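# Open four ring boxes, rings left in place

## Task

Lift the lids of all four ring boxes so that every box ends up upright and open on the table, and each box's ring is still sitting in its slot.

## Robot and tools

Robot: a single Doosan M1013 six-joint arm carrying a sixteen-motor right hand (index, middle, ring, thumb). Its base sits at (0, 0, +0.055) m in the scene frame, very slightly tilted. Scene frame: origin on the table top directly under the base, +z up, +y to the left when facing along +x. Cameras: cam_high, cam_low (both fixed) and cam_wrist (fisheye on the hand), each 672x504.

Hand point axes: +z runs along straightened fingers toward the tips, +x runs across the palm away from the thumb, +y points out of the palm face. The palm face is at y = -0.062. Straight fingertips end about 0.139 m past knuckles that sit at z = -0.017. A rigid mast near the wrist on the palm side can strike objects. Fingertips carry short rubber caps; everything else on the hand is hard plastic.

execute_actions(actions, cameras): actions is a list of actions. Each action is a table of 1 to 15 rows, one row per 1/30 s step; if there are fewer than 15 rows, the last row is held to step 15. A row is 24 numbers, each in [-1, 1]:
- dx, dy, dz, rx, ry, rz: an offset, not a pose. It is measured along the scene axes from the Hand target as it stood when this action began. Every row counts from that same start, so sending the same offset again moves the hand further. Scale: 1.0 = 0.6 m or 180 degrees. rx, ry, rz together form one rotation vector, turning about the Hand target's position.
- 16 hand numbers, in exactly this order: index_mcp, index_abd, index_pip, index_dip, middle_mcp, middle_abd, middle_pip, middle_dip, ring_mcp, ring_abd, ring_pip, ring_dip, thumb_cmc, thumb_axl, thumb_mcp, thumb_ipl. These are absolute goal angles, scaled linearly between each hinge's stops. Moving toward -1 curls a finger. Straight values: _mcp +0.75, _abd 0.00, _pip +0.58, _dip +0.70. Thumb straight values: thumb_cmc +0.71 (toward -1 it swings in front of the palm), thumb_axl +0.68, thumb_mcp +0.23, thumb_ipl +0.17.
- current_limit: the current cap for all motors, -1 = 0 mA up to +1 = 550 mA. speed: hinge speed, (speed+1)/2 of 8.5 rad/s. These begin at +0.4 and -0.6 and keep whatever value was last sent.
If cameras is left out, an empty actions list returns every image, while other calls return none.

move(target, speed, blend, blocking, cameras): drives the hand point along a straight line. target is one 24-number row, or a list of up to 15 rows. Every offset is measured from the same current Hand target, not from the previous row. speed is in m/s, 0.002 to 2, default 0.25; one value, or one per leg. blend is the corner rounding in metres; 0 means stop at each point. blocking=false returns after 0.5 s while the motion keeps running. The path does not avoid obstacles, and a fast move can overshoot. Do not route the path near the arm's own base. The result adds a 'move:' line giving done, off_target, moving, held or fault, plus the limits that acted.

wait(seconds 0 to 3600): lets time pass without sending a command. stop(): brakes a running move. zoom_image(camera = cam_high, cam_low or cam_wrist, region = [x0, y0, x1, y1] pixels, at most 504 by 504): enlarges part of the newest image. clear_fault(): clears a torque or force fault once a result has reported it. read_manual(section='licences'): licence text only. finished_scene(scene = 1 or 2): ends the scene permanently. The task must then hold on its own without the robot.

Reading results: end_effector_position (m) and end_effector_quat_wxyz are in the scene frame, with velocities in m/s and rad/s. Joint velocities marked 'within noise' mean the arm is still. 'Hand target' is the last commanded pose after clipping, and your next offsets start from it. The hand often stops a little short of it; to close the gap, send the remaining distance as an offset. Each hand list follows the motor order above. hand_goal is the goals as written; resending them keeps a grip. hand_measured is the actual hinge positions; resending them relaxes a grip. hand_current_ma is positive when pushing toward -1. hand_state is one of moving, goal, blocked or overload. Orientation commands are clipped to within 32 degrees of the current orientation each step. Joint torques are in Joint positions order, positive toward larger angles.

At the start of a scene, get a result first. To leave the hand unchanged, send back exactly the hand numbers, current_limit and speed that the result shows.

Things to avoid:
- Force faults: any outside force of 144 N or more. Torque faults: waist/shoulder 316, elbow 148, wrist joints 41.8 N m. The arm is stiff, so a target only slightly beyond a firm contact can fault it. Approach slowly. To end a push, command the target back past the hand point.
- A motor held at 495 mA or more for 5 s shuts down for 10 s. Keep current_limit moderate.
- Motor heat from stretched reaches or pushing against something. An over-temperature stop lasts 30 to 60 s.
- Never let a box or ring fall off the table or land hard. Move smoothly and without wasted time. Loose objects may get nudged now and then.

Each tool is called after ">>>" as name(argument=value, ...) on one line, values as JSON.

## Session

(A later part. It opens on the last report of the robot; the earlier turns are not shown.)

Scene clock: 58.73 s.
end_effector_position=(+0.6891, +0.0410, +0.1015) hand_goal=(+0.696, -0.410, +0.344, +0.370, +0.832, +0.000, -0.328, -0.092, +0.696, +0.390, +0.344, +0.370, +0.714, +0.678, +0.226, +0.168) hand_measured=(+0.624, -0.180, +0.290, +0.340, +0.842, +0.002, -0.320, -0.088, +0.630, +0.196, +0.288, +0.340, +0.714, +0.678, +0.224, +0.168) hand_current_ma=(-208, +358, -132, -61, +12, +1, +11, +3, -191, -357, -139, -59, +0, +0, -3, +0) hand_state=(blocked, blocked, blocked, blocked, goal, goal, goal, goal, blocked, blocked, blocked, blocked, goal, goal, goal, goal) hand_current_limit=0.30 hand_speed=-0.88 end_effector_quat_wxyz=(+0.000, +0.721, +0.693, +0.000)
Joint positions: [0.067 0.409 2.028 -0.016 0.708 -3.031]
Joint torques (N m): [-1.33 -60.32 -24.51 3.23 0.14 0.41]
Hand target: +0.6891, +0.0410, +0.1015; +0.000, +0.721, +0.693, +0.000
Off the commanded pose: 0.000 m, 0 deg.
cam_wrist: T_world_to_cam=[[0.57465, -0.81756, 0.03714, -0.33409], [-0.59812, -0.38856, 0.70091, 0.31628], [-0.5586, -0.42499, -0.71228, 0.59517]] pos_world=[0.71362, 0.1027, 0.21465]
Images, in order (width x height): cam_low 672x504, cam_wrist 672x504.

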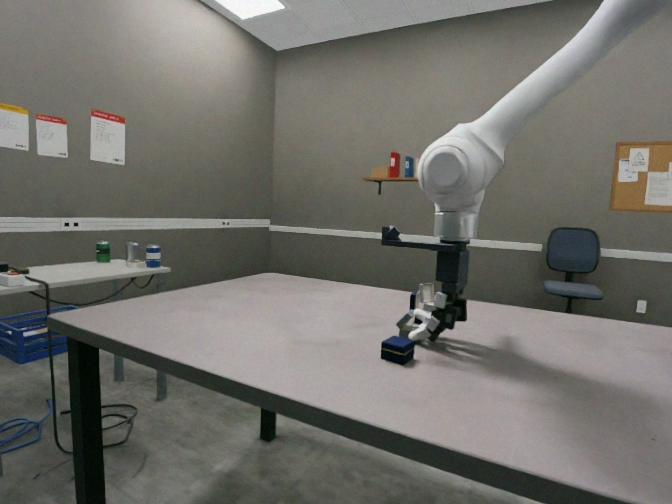

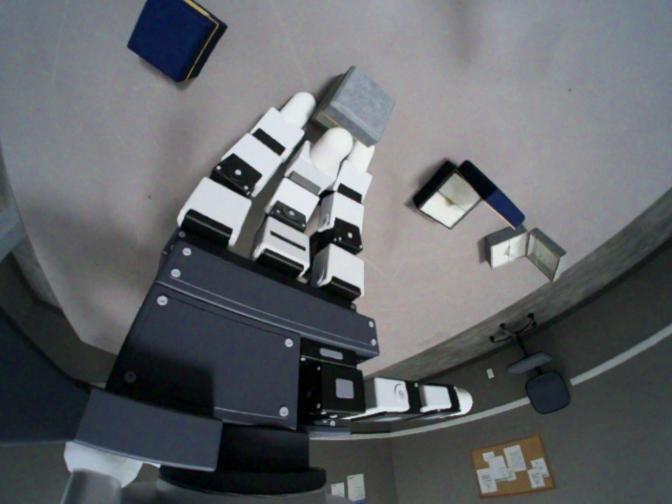

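>>> execute_actions(actions=[[[0,0,0,0,0,0, 0.6964, -0.41, 0.3445, 0.3693, 0.7205, 0.0, -0.2131, -0.0507, 0.6964, 0.39, 0.3445, 0.3693, 0.714, 0.678, 0.226, 0.168, 0.3, -0.86]], [[0,0,0,0,0,0, 0.6964, -0.41, 0.3445, 0.3693, 0.6151, 0.0, -0.1416, -0.0391, 0.6964, 0.39, 0.3445, 0.3693, 0.714, 0.678, 0.226, 0.168, 0.3, -0.86]], [[0,0,0,0,0,0, 0.6964, -0.41, 0.3445, 0.3693, 0.5123, 0.0, -0.0818, 0.0391, 0.6964, 0.39, 0.3445, 0.3693, 0.714, 0.678, 0.226, 0.168, 0.3, -0.86]], [[0,0,0,0,0,0, 0.6964, -0.41, 0.3445, 0.3693, 0.4164, 0.0, -0.0467, 0.1928, 0.6964, 0.39, 0.3445, 0.3693, 0.714, 0.678, 0.226, 0.168, 0.3, -0.86]], [[0,0,0,0,0,0, 0.6964, -0.41, 0.3445, 0.3693, 0.2329, 0.0, 0.0555, 0.5319, 0.6964, 0.39, 0.3445, 0.3693, 0.714, 0.678, 0.226, 0.168, 0.3, -0.84]], [[0,0,0,0,0,0, 0.6964, -0.41, 0.3445, 0.3693, -0.0685, 0.0, 0.5036, 0.6522, 0.6964, 0.39, 0.3445, 0.3693, 0.714, 0.678, 0.226, 0.168, 0.3, -0.82]]], cameras=["cam_wrist"])

>>> move(target=[[0, 0, 0, 0, 0, 0, 0.627, -0.41, 0.294, 0.344, 0.3425, 0.0, -0.2993, 0.1159, 0.627, 0.39, 0.294, 0.344, 0.714, 0.678, 0.226, 0.168, 0.3, -0.75], [0, 0, 0, 0, 0, 0, 0.6164, 0.0, 0.2847, 0.3333, 0.3425, 0.0, -0.2993, 0.1159, 0.6164, 0.0, 0.2847, 0.3333, 0.714, 0.678, 0.226, 0.168, 0.0, -0.86], [0, 0, 0.168, 0, 0, 0, 0.6164, 0.0, 0.2847, 0.3333, 0.3425, 0.0, -0.2993, 0.1159, 0.6164, 0.0, 0.2847, 0.3333, 0.714, 0.678, 0.226, 0.168, 0.0, -0.86], [-0.03, 0.2342, 0.1642, 0, 0, -0.0372, 0.6164, 0.03, 0.2847, 0.3333, 1.0, 0.0, 0.1664, -0.2986, 0.6164, -0.03, 0.2847, 0.3333, 0.714, 0.678, 0.226, 0.168, 0.0, -0.6]], speed=[0.2, 0.2, 0.25, 0.4], blend=[0, 0, 0.01, 0], cameras=["cam_wrist", "cam_low"])

>>> zoom_image(camera="cam_wrist", region=[260, 30, 400, 170])

>>> zoom_image(camera="cam_low", region=[370, 280, 460, 370])

Scene clock: 64.20 s.
end_effector_position=(+0.6891, +0.0410, +0.1015) hand_goal=(+0.696, -0.410, +0.344, +0.370, -0.068, +0.000, +0.504, +0.652, +0.696, +0.390, +0.344, +0.370, +0.714, +0.678, +0.226, +0.168) hand_measured=(+0.626, -0.180, +0.290, +0.340, -0.068, +0.002, +0.490, +0.650, +0.632, +0.204, +0.288, +0.340, +0.714, +0.678, +0.224, +0.168) hand_current_ma=(-206, +358, -132, -61, +1, +1, -20, -1, -183, -357, -139, -59, +0, +0, -3, +0) hand_state=(blocked, blocked, blocked, blocked, goal, goal, goal, goal, blocked, blocked, blocked, blocked, goal, goal, goal, goal) hand_current_limit=0.30 hand_speed=-0.82 end_effector_quat_wxyz=(+0.000, +0.721, +0.693, +0.000)
Joint positions: [0.067 0.409 2.028 -0.016 0.708 -3.031]
Joint torques (N m): [-1.89 -59.92 -24.78 3.18 0.03 0.4]
Hand target: +0.6891, +0.0410, +0.1015; +0.000, +0.721, +0.693, +0.000
Off the commanded pose: 0.000 m, 0 deg.
cam_wrist: T_world_to_cam=[[0.57465, -0.81756, 0.03714, -0.33409], [-0.59812, -0.38856, 0.70091, 0.31628], [-0.5586, -0.42499, -0.71228, 0.59517]] pos_world=[0.71362, 0.1027, 0.21465]

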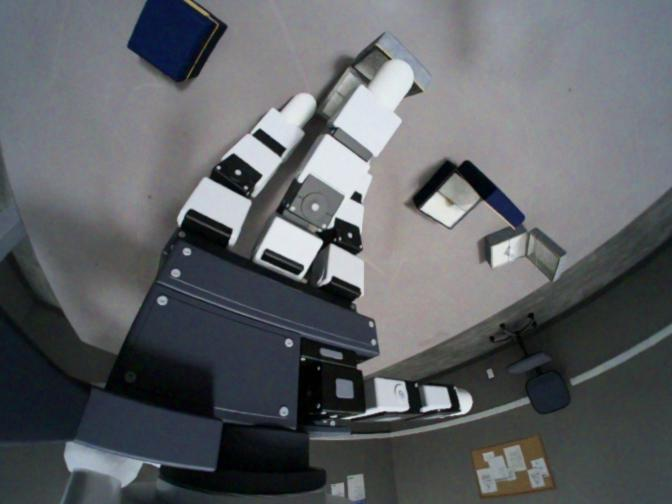

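Scene clock: 68.30 s.
end_effector_position=(+0.6711, +0.1815, +0.2000) hand_goal=(+0.616, +0.030, +0.284, +0.334, +1.000, +0.000, +0.166, -0.298, +0.616, -0.030, +0.284, +0.334, +0.714, +0.678, +0.226, +0.168) hand_measured=(+0.620, +0.026, +0.282, +0.332, +0.994, +0.002, +0.164, -0.294, +0.620, -0.026, +0.282, +0.332, +0.714, +0.678, +0.224, +0.168) hand_current_ma=(+5, -3, -1, -2, -6, +1, -1, +3, +4, +2, -1, -2, +0, +0, -3, +0) hand_state=(goal, goal, goal, goal, goal, goal, goal, goal, goal, goal, goal, goal, goal, goal, goal, goal) hand_current_limit=0.00 hand_speed=-0.60 end_effector_quat_wxyz=(+0.000, +0.760, +0.650, +0.000)
Joint positions: [0.312 0.317 1.927 -0.012 0.902 -2.674]
Joint torques (N m): [-1.85 -59.14 -32.57 3.71 -0.48 0.36]
Hand target: +0.6711, +0.1815, +0.2000; +0.000, +0.760, +0.650, +0.000
Off the commanded pose: 0.000 m, 0 deg.
move: done
cam_wrist: T_world_to_cam=[[0.47544, -0.87896, 0.03712, -0.13475], [-0.63933, -0.31622, 0.7009, 0.30568], [-0.60433, -0.35697, -0.71229, 0.7334]] pos_world=[0.70271, 0.24002, 0.31315]
Images, in order (width x height): cam_low 672x504, cam_wrist 672x504.

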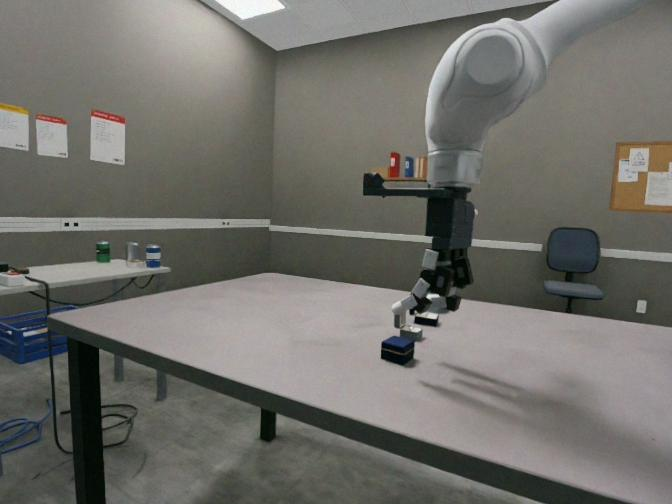

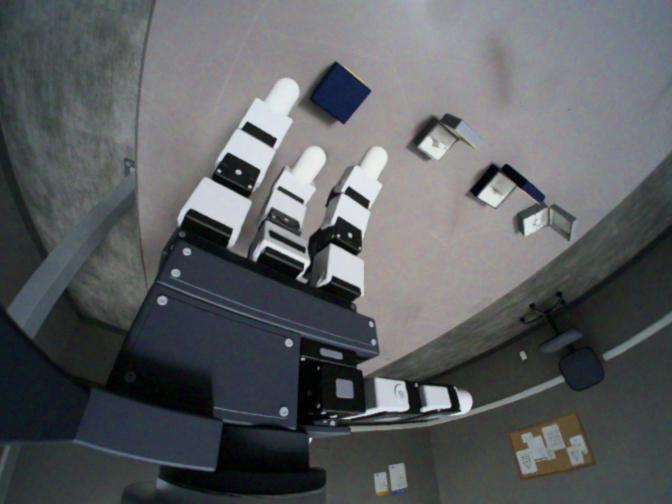

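Scaled by 3.600 from the camera's image (finer frame: 960x720).

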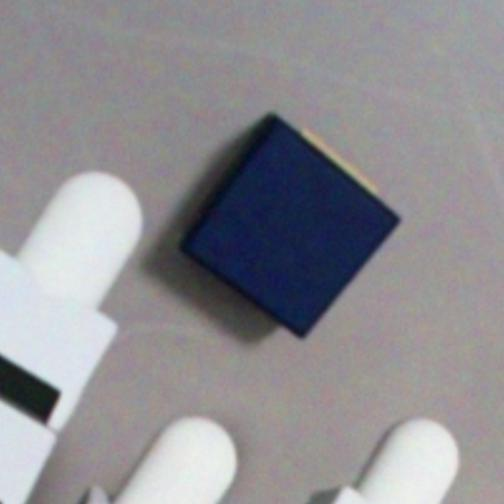

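Scaled by 5.600.

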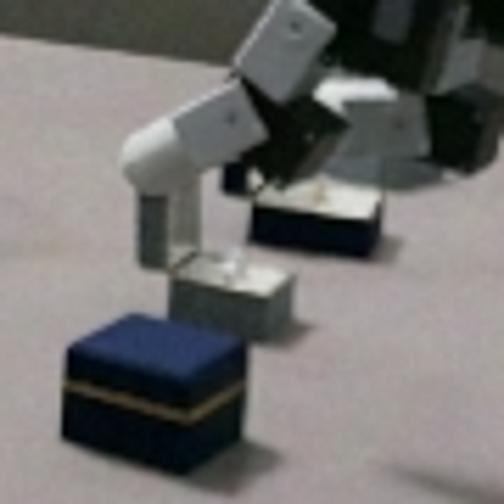

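>>> move(target=[[-0.0055, 0.004, -0.04, 0, 0, 0, 0.6164, 0.03, 0.2847, 0.3333, 1.0, 0.0, 0.1664, -0.2986, 0.6164, -0.03, 0.2847, 0.3333, 0.714, 0.678, 0.226, 0.168, 0.0, -0.7], [-0.0055, 0.004, -0.1642, 0, 0, 0, 0.6164, 0.03, 0.2847, 0.3333, 1.0, 0.0, 0.1664, -0.2986, 0.6164, -0.03, 0.2847, 0.3333, 0.714, 0.678, 0.226, 0.168, 0.0, -0.7], [-0.0055, 0.004, -0.1642, 0, 0, 0, 0.6164, -0.38, 0.2847, 0.3333, 1.0, 0.0, 0.1664, -0.2986, 0.6164, 0.35, 0.2847, 0.3333, 0.714, 0.678, 0.226, 0.168, 0.2, -0.88], [-0.0055, 0.004, -0.1642, 0, 0, 0, 0.6764, -0.38, 0.3345, 0.3643, 0.9466, 0.0, -0.0774, 0.0536, 0.6764, 0.35, 0.3345, 0.3643, 0.714, 0.678, 0.226, 0.168, 0.3, -0.85]], speed=[0.2, 0.2, 0.2, 0.2], blend=[0.01, 0, 0, 0], cameras=["cam_wrist", "cam_low"])

>>> zoom_image(camera="cam_wrist", region=[240, 30, 420, 190])

>>> zoom_image(camera="cam_low", region=[370, 300, 460, 380])

Scene clock: 78.10 s.
end_effector_position=(+0.6678, +0.1839, +0.1015) hand_goal=(+0.676, -0.380, +0.334, +0.364, +0.946, +0.000, -0.078, +0.054, +0.676, +0.350, +0.334, +0.364, +0.714, +0.678, +0.226, +0.168) hand_measured=(+0.622, -0.136, +0.286, +0.338, +0.946, +0.002, -0.074, +0.052, +0.624, +0.152, +0.286, +0.338, +0.714, +0.678, +0.224, +0.168) hand_current_ma=(-144, +357, -109, -49, +0, +1, +3, -2, -134, -357, -110, -46, +0, +0, -3, +0) hand_state=(blocked, blocked, blocked, blocked, goal, goal, goal, goal, blocked, blocked, blocked, blocked, goal, goal, goal, goal) hand_current_limit=0.30 hand_speed=-0.85 end_effector_quat_wxyz=(+0.000, +0.760, +0.650, +0.000)
Joint positions: [0.315 0.433 1.991 -0.014 0.723 -2.667]
Joint torques (N m): [-1.67 -61.81 -25.32 3.35 -0.05 0.4]
Hand target: +0.6678, +0.1839, +0.1015; +0.000, +0.760, +0.650, +0.000
Off the commanded pose: 0.000 m, 0 deg.
move: done
cam_wrist: T_world_to_cam=[[0.47544, -0.87896, 0.03712, -0.12741], [-0.63933, -0.31622, 0.7009, 0.37336], [-0.60433, -0.35697, -0.71229, 0.6621]] pos_world=[0.69941, 0.24242, 0.21465]
Images, in order (width x height): cam_low 672x504, cam_wrist 672x504.

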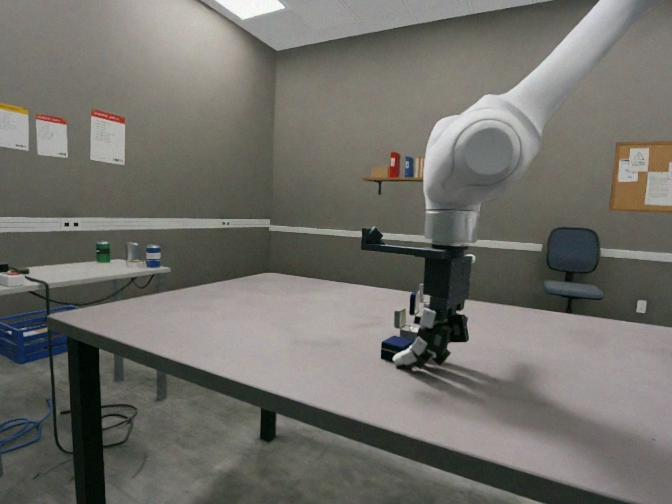

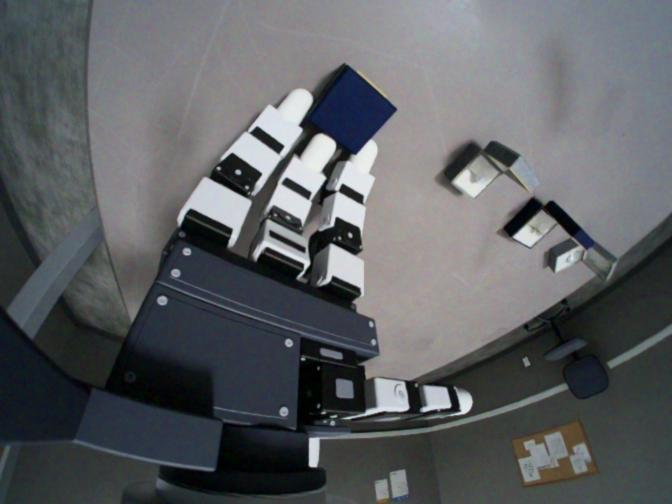

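Scaled by 2.800 from the camera's image (finer frame: 960x720).

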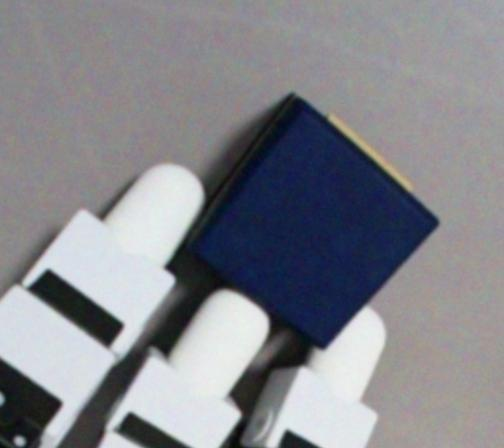

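Scaled by 5.600.

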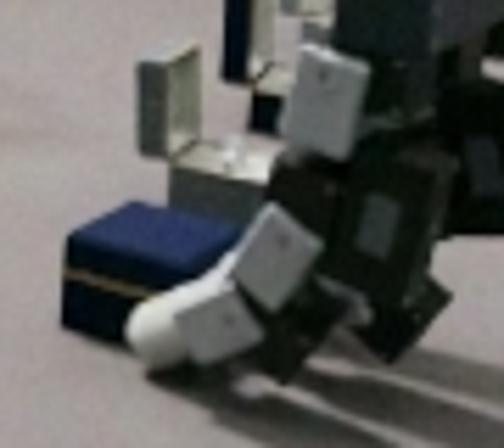

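>>> execute_actions(actions=[[[0,0,0,0,0,0, 0.6864, -0.38, 0.3395, 0.3643, 0.8233, 0.0, -0.165, 0.013, 0.6864, 0.35, 0.3395, 0.3643, 0.714, 0.678, 0.226, 0.168, 0.3, -0.85]], [[0,0,0,0,0,0, 0.6964, -0.38, 0.3445, 0.3693, 0.7852, 0.0, -0.2, 0.0, 0.6964, 0.35, 0.3445, 0.3693, 0.714, 0.678, 0.226, 0.168, 0.3, -0.85]], [[0,0,0,0,0,0, 0.6964, -0.38, 0.3445, 0.3693, 0.8726, 0.0, -0.3854, -0.0174, 0.6964, 0.35, 0.3445, 0.3693, 0.714, 0.678, 0.226, 0.168, 0.3, -0.88]]], cameras=["cam_wrist", "cam_low"])

>>> zoom_image(camera="cam_wrist", region=[240, 30, 420, 190])

>>> zoom_image(camera="cam_low", region=[370, 300, 460, 380])

Scene clock: 80.63 s.
end_effector_position=(+0.6678, +0.1839, +0.1015) hand_goal=(+0.696, -0.380, +0.344, +0.370, +0.872, +0.000, -0.386, -0.018, +0.696, +0.350, +0.344, +0.370, +0.714, +0.678, +0.226, +0.168) hand_measured=(+0.622, -0.136, +0.288, +0.338, +0.878, +0.002, -0.378, -0.020, +0.626, +0.152, +0.286, +0.338, +0.714, +0.678, +0.224, +0.168) hand_current_ma=(-219, +357, -137, -62, +7, +1, +11, -2, -203, -357, -142, -61, +0, +0, -3, +0) hand_state=(blocked, blocked, blocked, blocked, goal, goal, goal, goal, blocked, blocked, blocked, blocked, goal, goal, goal, goal) hand_current_limit=0.30 hand_speed=-0.88 end_effector_quat_wxyz=(+0.000, +0.760, +0.650, +0.000)
Joint positions: [0.315 0.433 1.991 -0.014 0.723 -2.667]
Joint torques (N m): [-1.64 -62.21 -24.98 3.39 0.16 0.39]
Hand target: +0.6678, +0.1839, +0.1015; +0.000, +0.760, +0.650, +0.000
Off the commanded pose: 0.000 m, 0 deg.
cam_wrist: T_world_to_cam=[[0.47544, -0.87896, 0.03712, -0.12741], [-0.63933, -0.31622, 0.7009, 0.37336], [-0.60433, -0.35697, -0.71229, 0.6621]] pos_world=[0.69941, 0.24242, 0.21465]
Images, in order (width x height): cam_low 672x504, cam_wrist 672x504.

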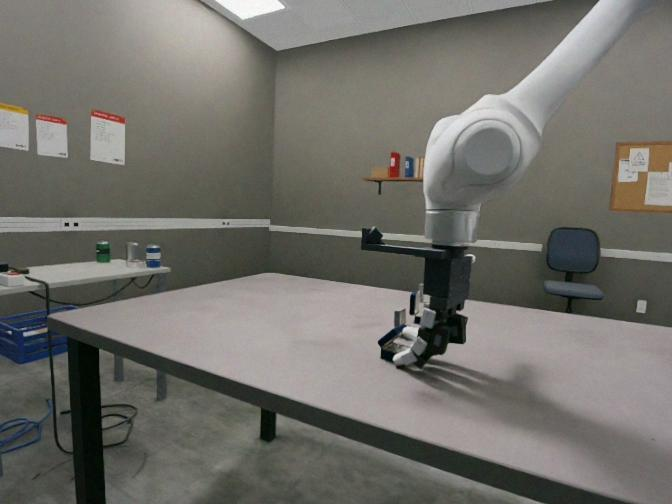

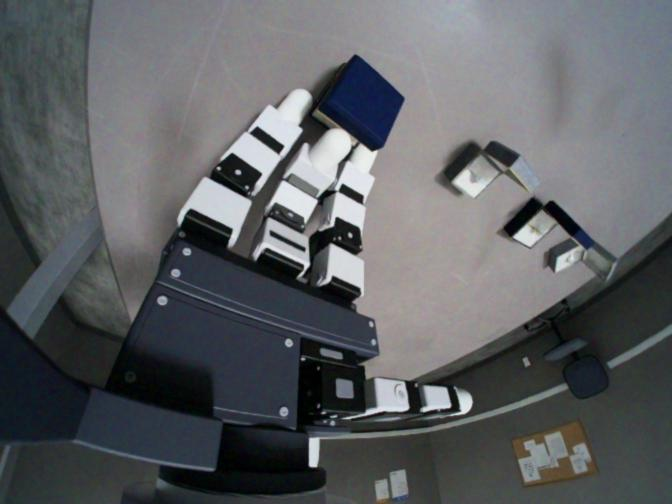

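Scaled by 2.800 from the camera's image (finer frame: 960x720).

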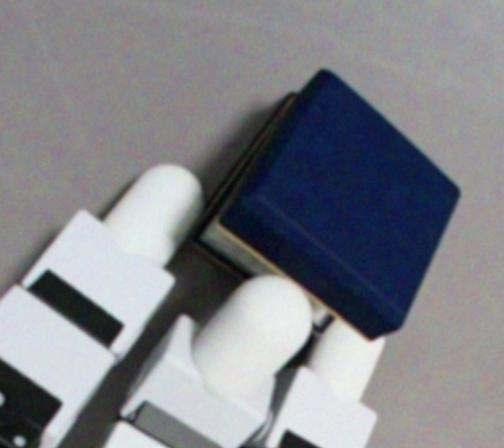

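Scaled by 5.600.

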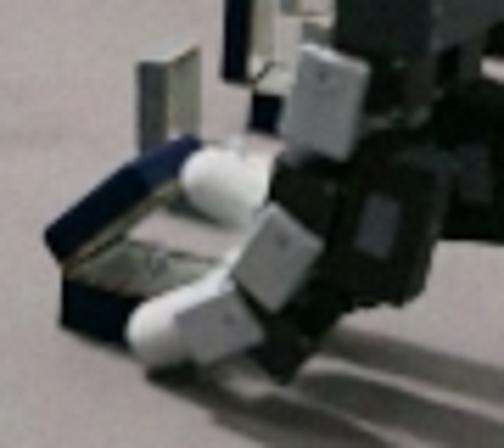

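>>> execute_actions(actions=[[[0,0,0,0,0,0, 0.6964, -0.38, 0.3445, 0.3693, 0.7671, 0.0, -0.365, 0.0217, 0.6964, 0.35, 0.3445, 0.3693, 0.714, 0.678, 0.226, 0.168, 0.3, -0.86]], [[0,0,0,0,0,0, 0.6964, -0.38, 0.3445, 0.3693, 0.6411, 0.0, -0.2788, 0.0116, 0.6964, 0.35, 0.3445, 0.3693, 0.714, 0.678, 0.226, 0.168, 0.3, -0.86]], [[0,0,0,0,0,0, 0.6964, -0.38, 0.3445, 0.3693, 0.5219, 0.0, -0.2073, 0.0812, 0.6964, 0.35, 0.3445, 0.3693, 0.714, 0.678, 0.226, 0.168, 0.3, -0.86]], [[0,0,0,0,0,0, 0.6964, -0.38, 0.3445, 0.3693, 0.4123, 0.0, -0.165, 0.242, 0.6964, 0.35, 0.3445, 0.3693, 0.714, 0.678, 0.226, 0.168, 0.3, -0.86]], [[0,0,0,0,0,0, 0.6964, -0.38, 0.3445, 0.3693, 0.2, 0.0, -0.019, 0.5681, 0.6964, 0.35, 0.3445, 0.3693, 0.714, 0.678, 0.226, 0.168, 0.3, -0.84]], [[0,0,0,0,0,0, 0.6964, -0.38, 0.3445, 0.3693, -0.0959, 0.0, 0.4453, 0.6522, 0.6964, 0.35, 0.3445, 0.3693, 0.714, 0.678, 0.226, 0.168, 0.3, -0.82]]], cameras=["cam_wrist", "cam_low"])

>>> zoom_image(camera="cam_low", region=[370, 290, 460, 380])

>>> move(target=[[0, 0, 0, 0, 0, 0, 0.625, -0.38, 0.294, 0.344, 0.3425, 0.0, -0.2993, 0.1159, 0.625, 0.35, 0.294, 0.344, 0.714, 0.678, 0.226, 0.168, 0.3, -0.75], [0, 0, 0, 0, 0, 0, 0.6164, 0.04, 0.2847, 0.3333, 0.3425, 0.0, -0.2993, 0.1159, 0.6164, -0.04, 0.2847, 0.3333, 0.714, 0.678, 0.226, 0.168, 0.0, -0.86], [0, 0, 0.2, 0, 0, 0, 0.6164, 0.04, 0.2847, 0.3333, 0.3425, 0.0, -0.2993, 0.1159, 0.6164, -0.04, 0.2847, 0.3333, 0.714, 0.678, 0.226, 0.168, 0.0, -0.86]], speed=[0.2, 0.2, 0.2], cameras=["all"])

>>> zoom_image(camera="cam_wrist", region=[290, 20, 590, 240])

>>> zoom_image(camera="cam_low", region=[370, 280, 470, 380])

Scene clock: 86.07 s.
end_effector_position=(+0.6678, +0.1839, +0.1015) hand_goal=(+0.696, -0.380, +0.344, +0.370, -0.096, +0.000, +0.446, +0.652, +0.696, +0.350, +0.344, +0.370, +0.714, +0.678, +0.226, +0.168) hand_measured=(+0.622, -0.136, +0.288, +0.338, -0.088, +0.002, +0.432, +0.650, +0.626, +0.152, +0.286, +0.338, +0.714, +0.678, +0.224, +0.168) hand_current_ma=(-218, +358, -137, -62, +11, +1, -18, -1, -202, -357, -142, -61, +0, +0, -3, +0) hand_state=(blocked, blocked, blocked, blocked, goal, goal, goal, goal, blocked, blocked, blocked, blocked, goal, goal, goal, goal) hand_current_limit=0.30 hand_speed=-0.82 end_effector_quat_wxyz=(+0.000, +0.760, +0.650, +0.000)
Joint positions: [0.315 0.433 1.991 -0.014 0.723 -2.667]
Joint torques (N m): [-1.88 -60.78 -25.01 3.33 -0.05 0.4]
Hand target: +0.6678, +0.1839, +0.1015; +0.000, +0.760, +0.650, +0.000
Off the commanded pose: 0.000 m, 0 deg.
cam_wrist: T_world_to_cam=[[0.47544, -0.87896, 0.03712, -0.12741], [-0.63933, -0.31622, 0.7009, 0.37336], [-0.60433, -0.35697, -0.71229, 0.6621]] pos_world=[0.69941, 0.24242, 0.21465]
Images, in order (width x height): cam_low 672x504, cam_wrist 672x504.

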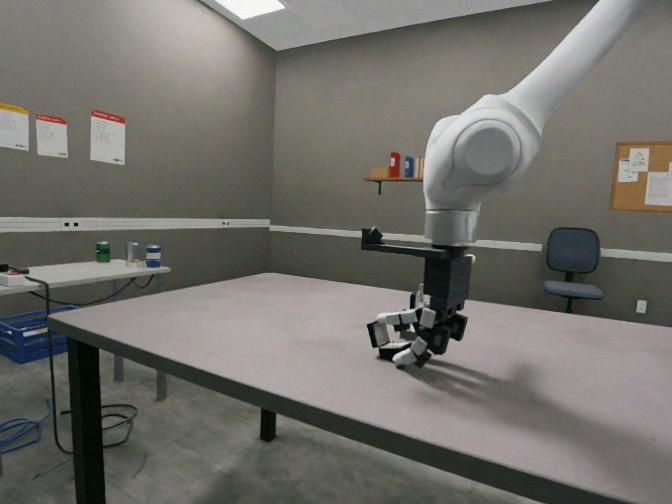

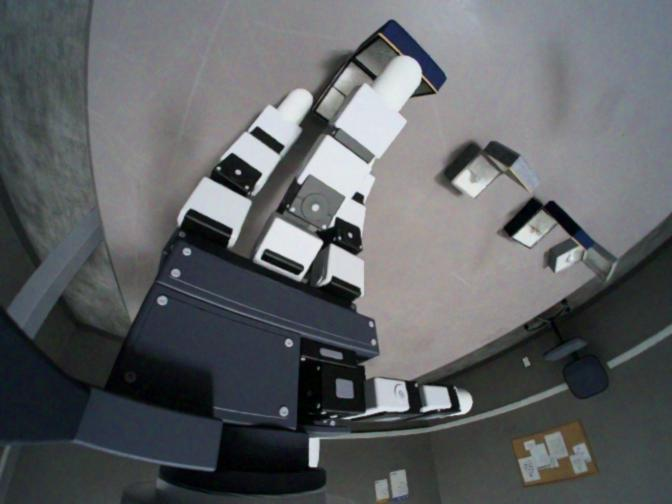

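Scaled by 5.600.

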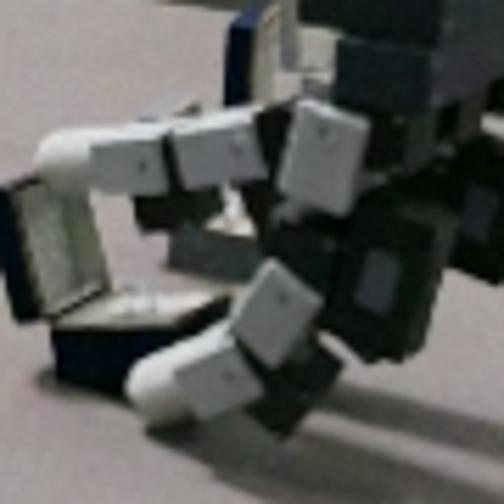

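Scene clock: 89.00 s.
end_effector_position=(+0.6677, +0.1839, +0.2214) hand_goal=(+0.616, +0.040, +0.284, +0.334, +0.342, +0.000, -0.300, +0.116, +0.616, -0.040, +0.284, +0.334, +0.714, +0.678, +0.226, +0.168) hand_measured=(+0.620, +0.036, +0.282, +0.334, +0.346, +0.002, -0.292, +0.120, +0.620, -0.036, +0.282, +0.334, +0.714, +0.678, +0.224, +0.168) hand_current_ma=(+5, -2, -1, +0, +3, +1, +8, +3, +5, +2, -1, +0, +0, +0, -3, +0) hand_state=(goal, goal, goal, goal, goal, goal, goal, goal, goal, goal, goal, goal, goal, goal, goal, goal) hand_current_limit=0.00 hand_speed=-0.86 end_effector_quat_wxyz=(+0.000, +0.760, +0.650, +0.000)
Joint positions: [0.317 0.292 1.915 -0.011 0.94 -2.669]
Joint torques (N m): [-1.32 -57.15 -33.51 3.77 -0.43 0.3]
Hand target: +0.6678, +0.1839, +0.2215; +0.000, +0.760, +0.650, +0.000
Off the commanded pose: 0.000 m, 0 deg.
move: done
cam_wrist: T_world_to_cam=[[0.47541, -0.87898, 0.03708, -0.13183], [-0.63929, -0.3162, 0.70094, 0.28928], [-0.60439, -0.35695, -0.71225, 0.74753]] pos_world=[0.69941, 0.24242, 0.33455]

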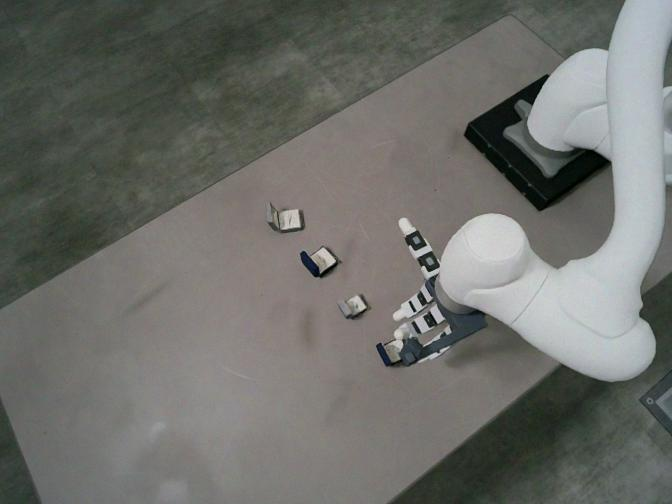

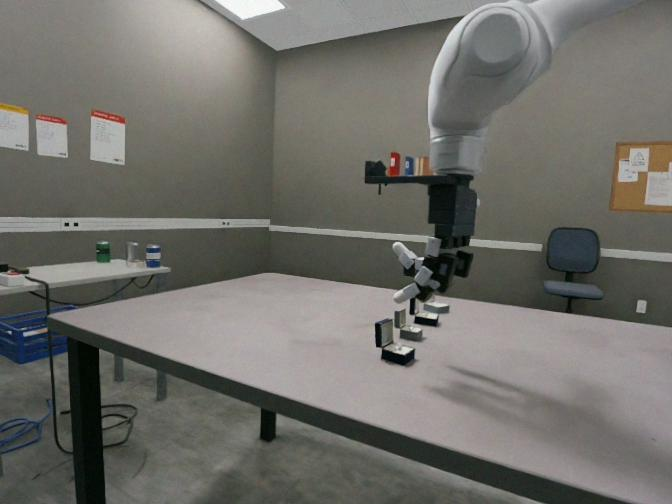

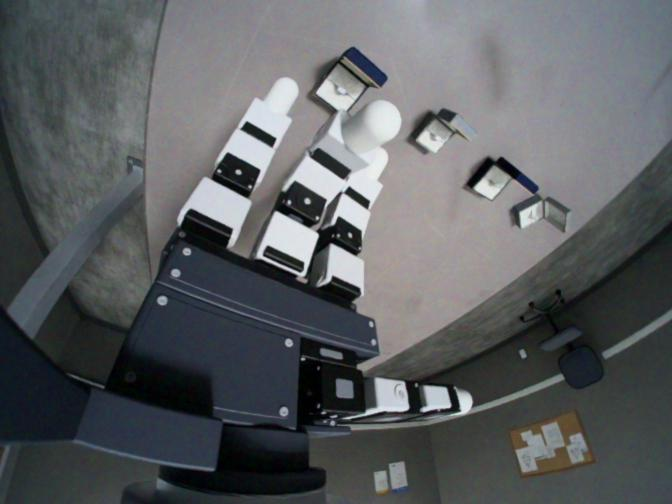

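Scaled by 1.680 from the camera's image (finer frame: 960x720).

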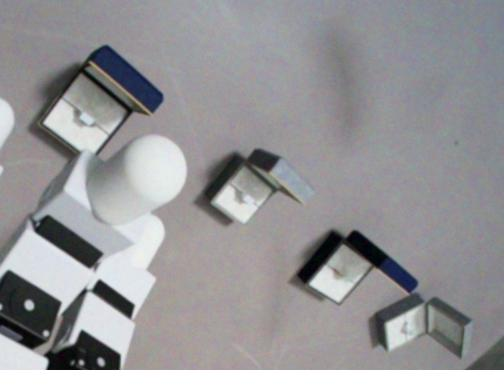

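Scaled by 5.040.

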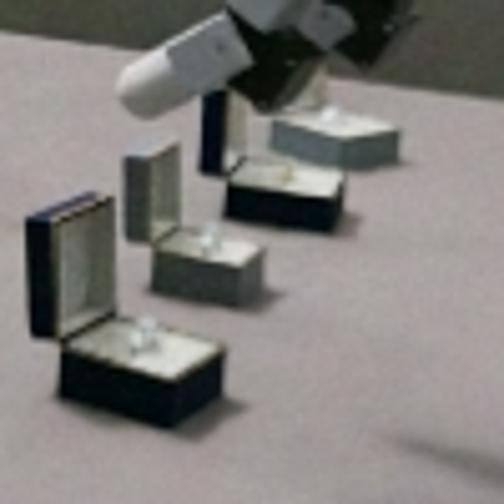

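All four boxes stand open with a ring visible in each slot, and the hand is clear of them.

>>> finished_scene(scene=2)

The scene is finished: the task was done.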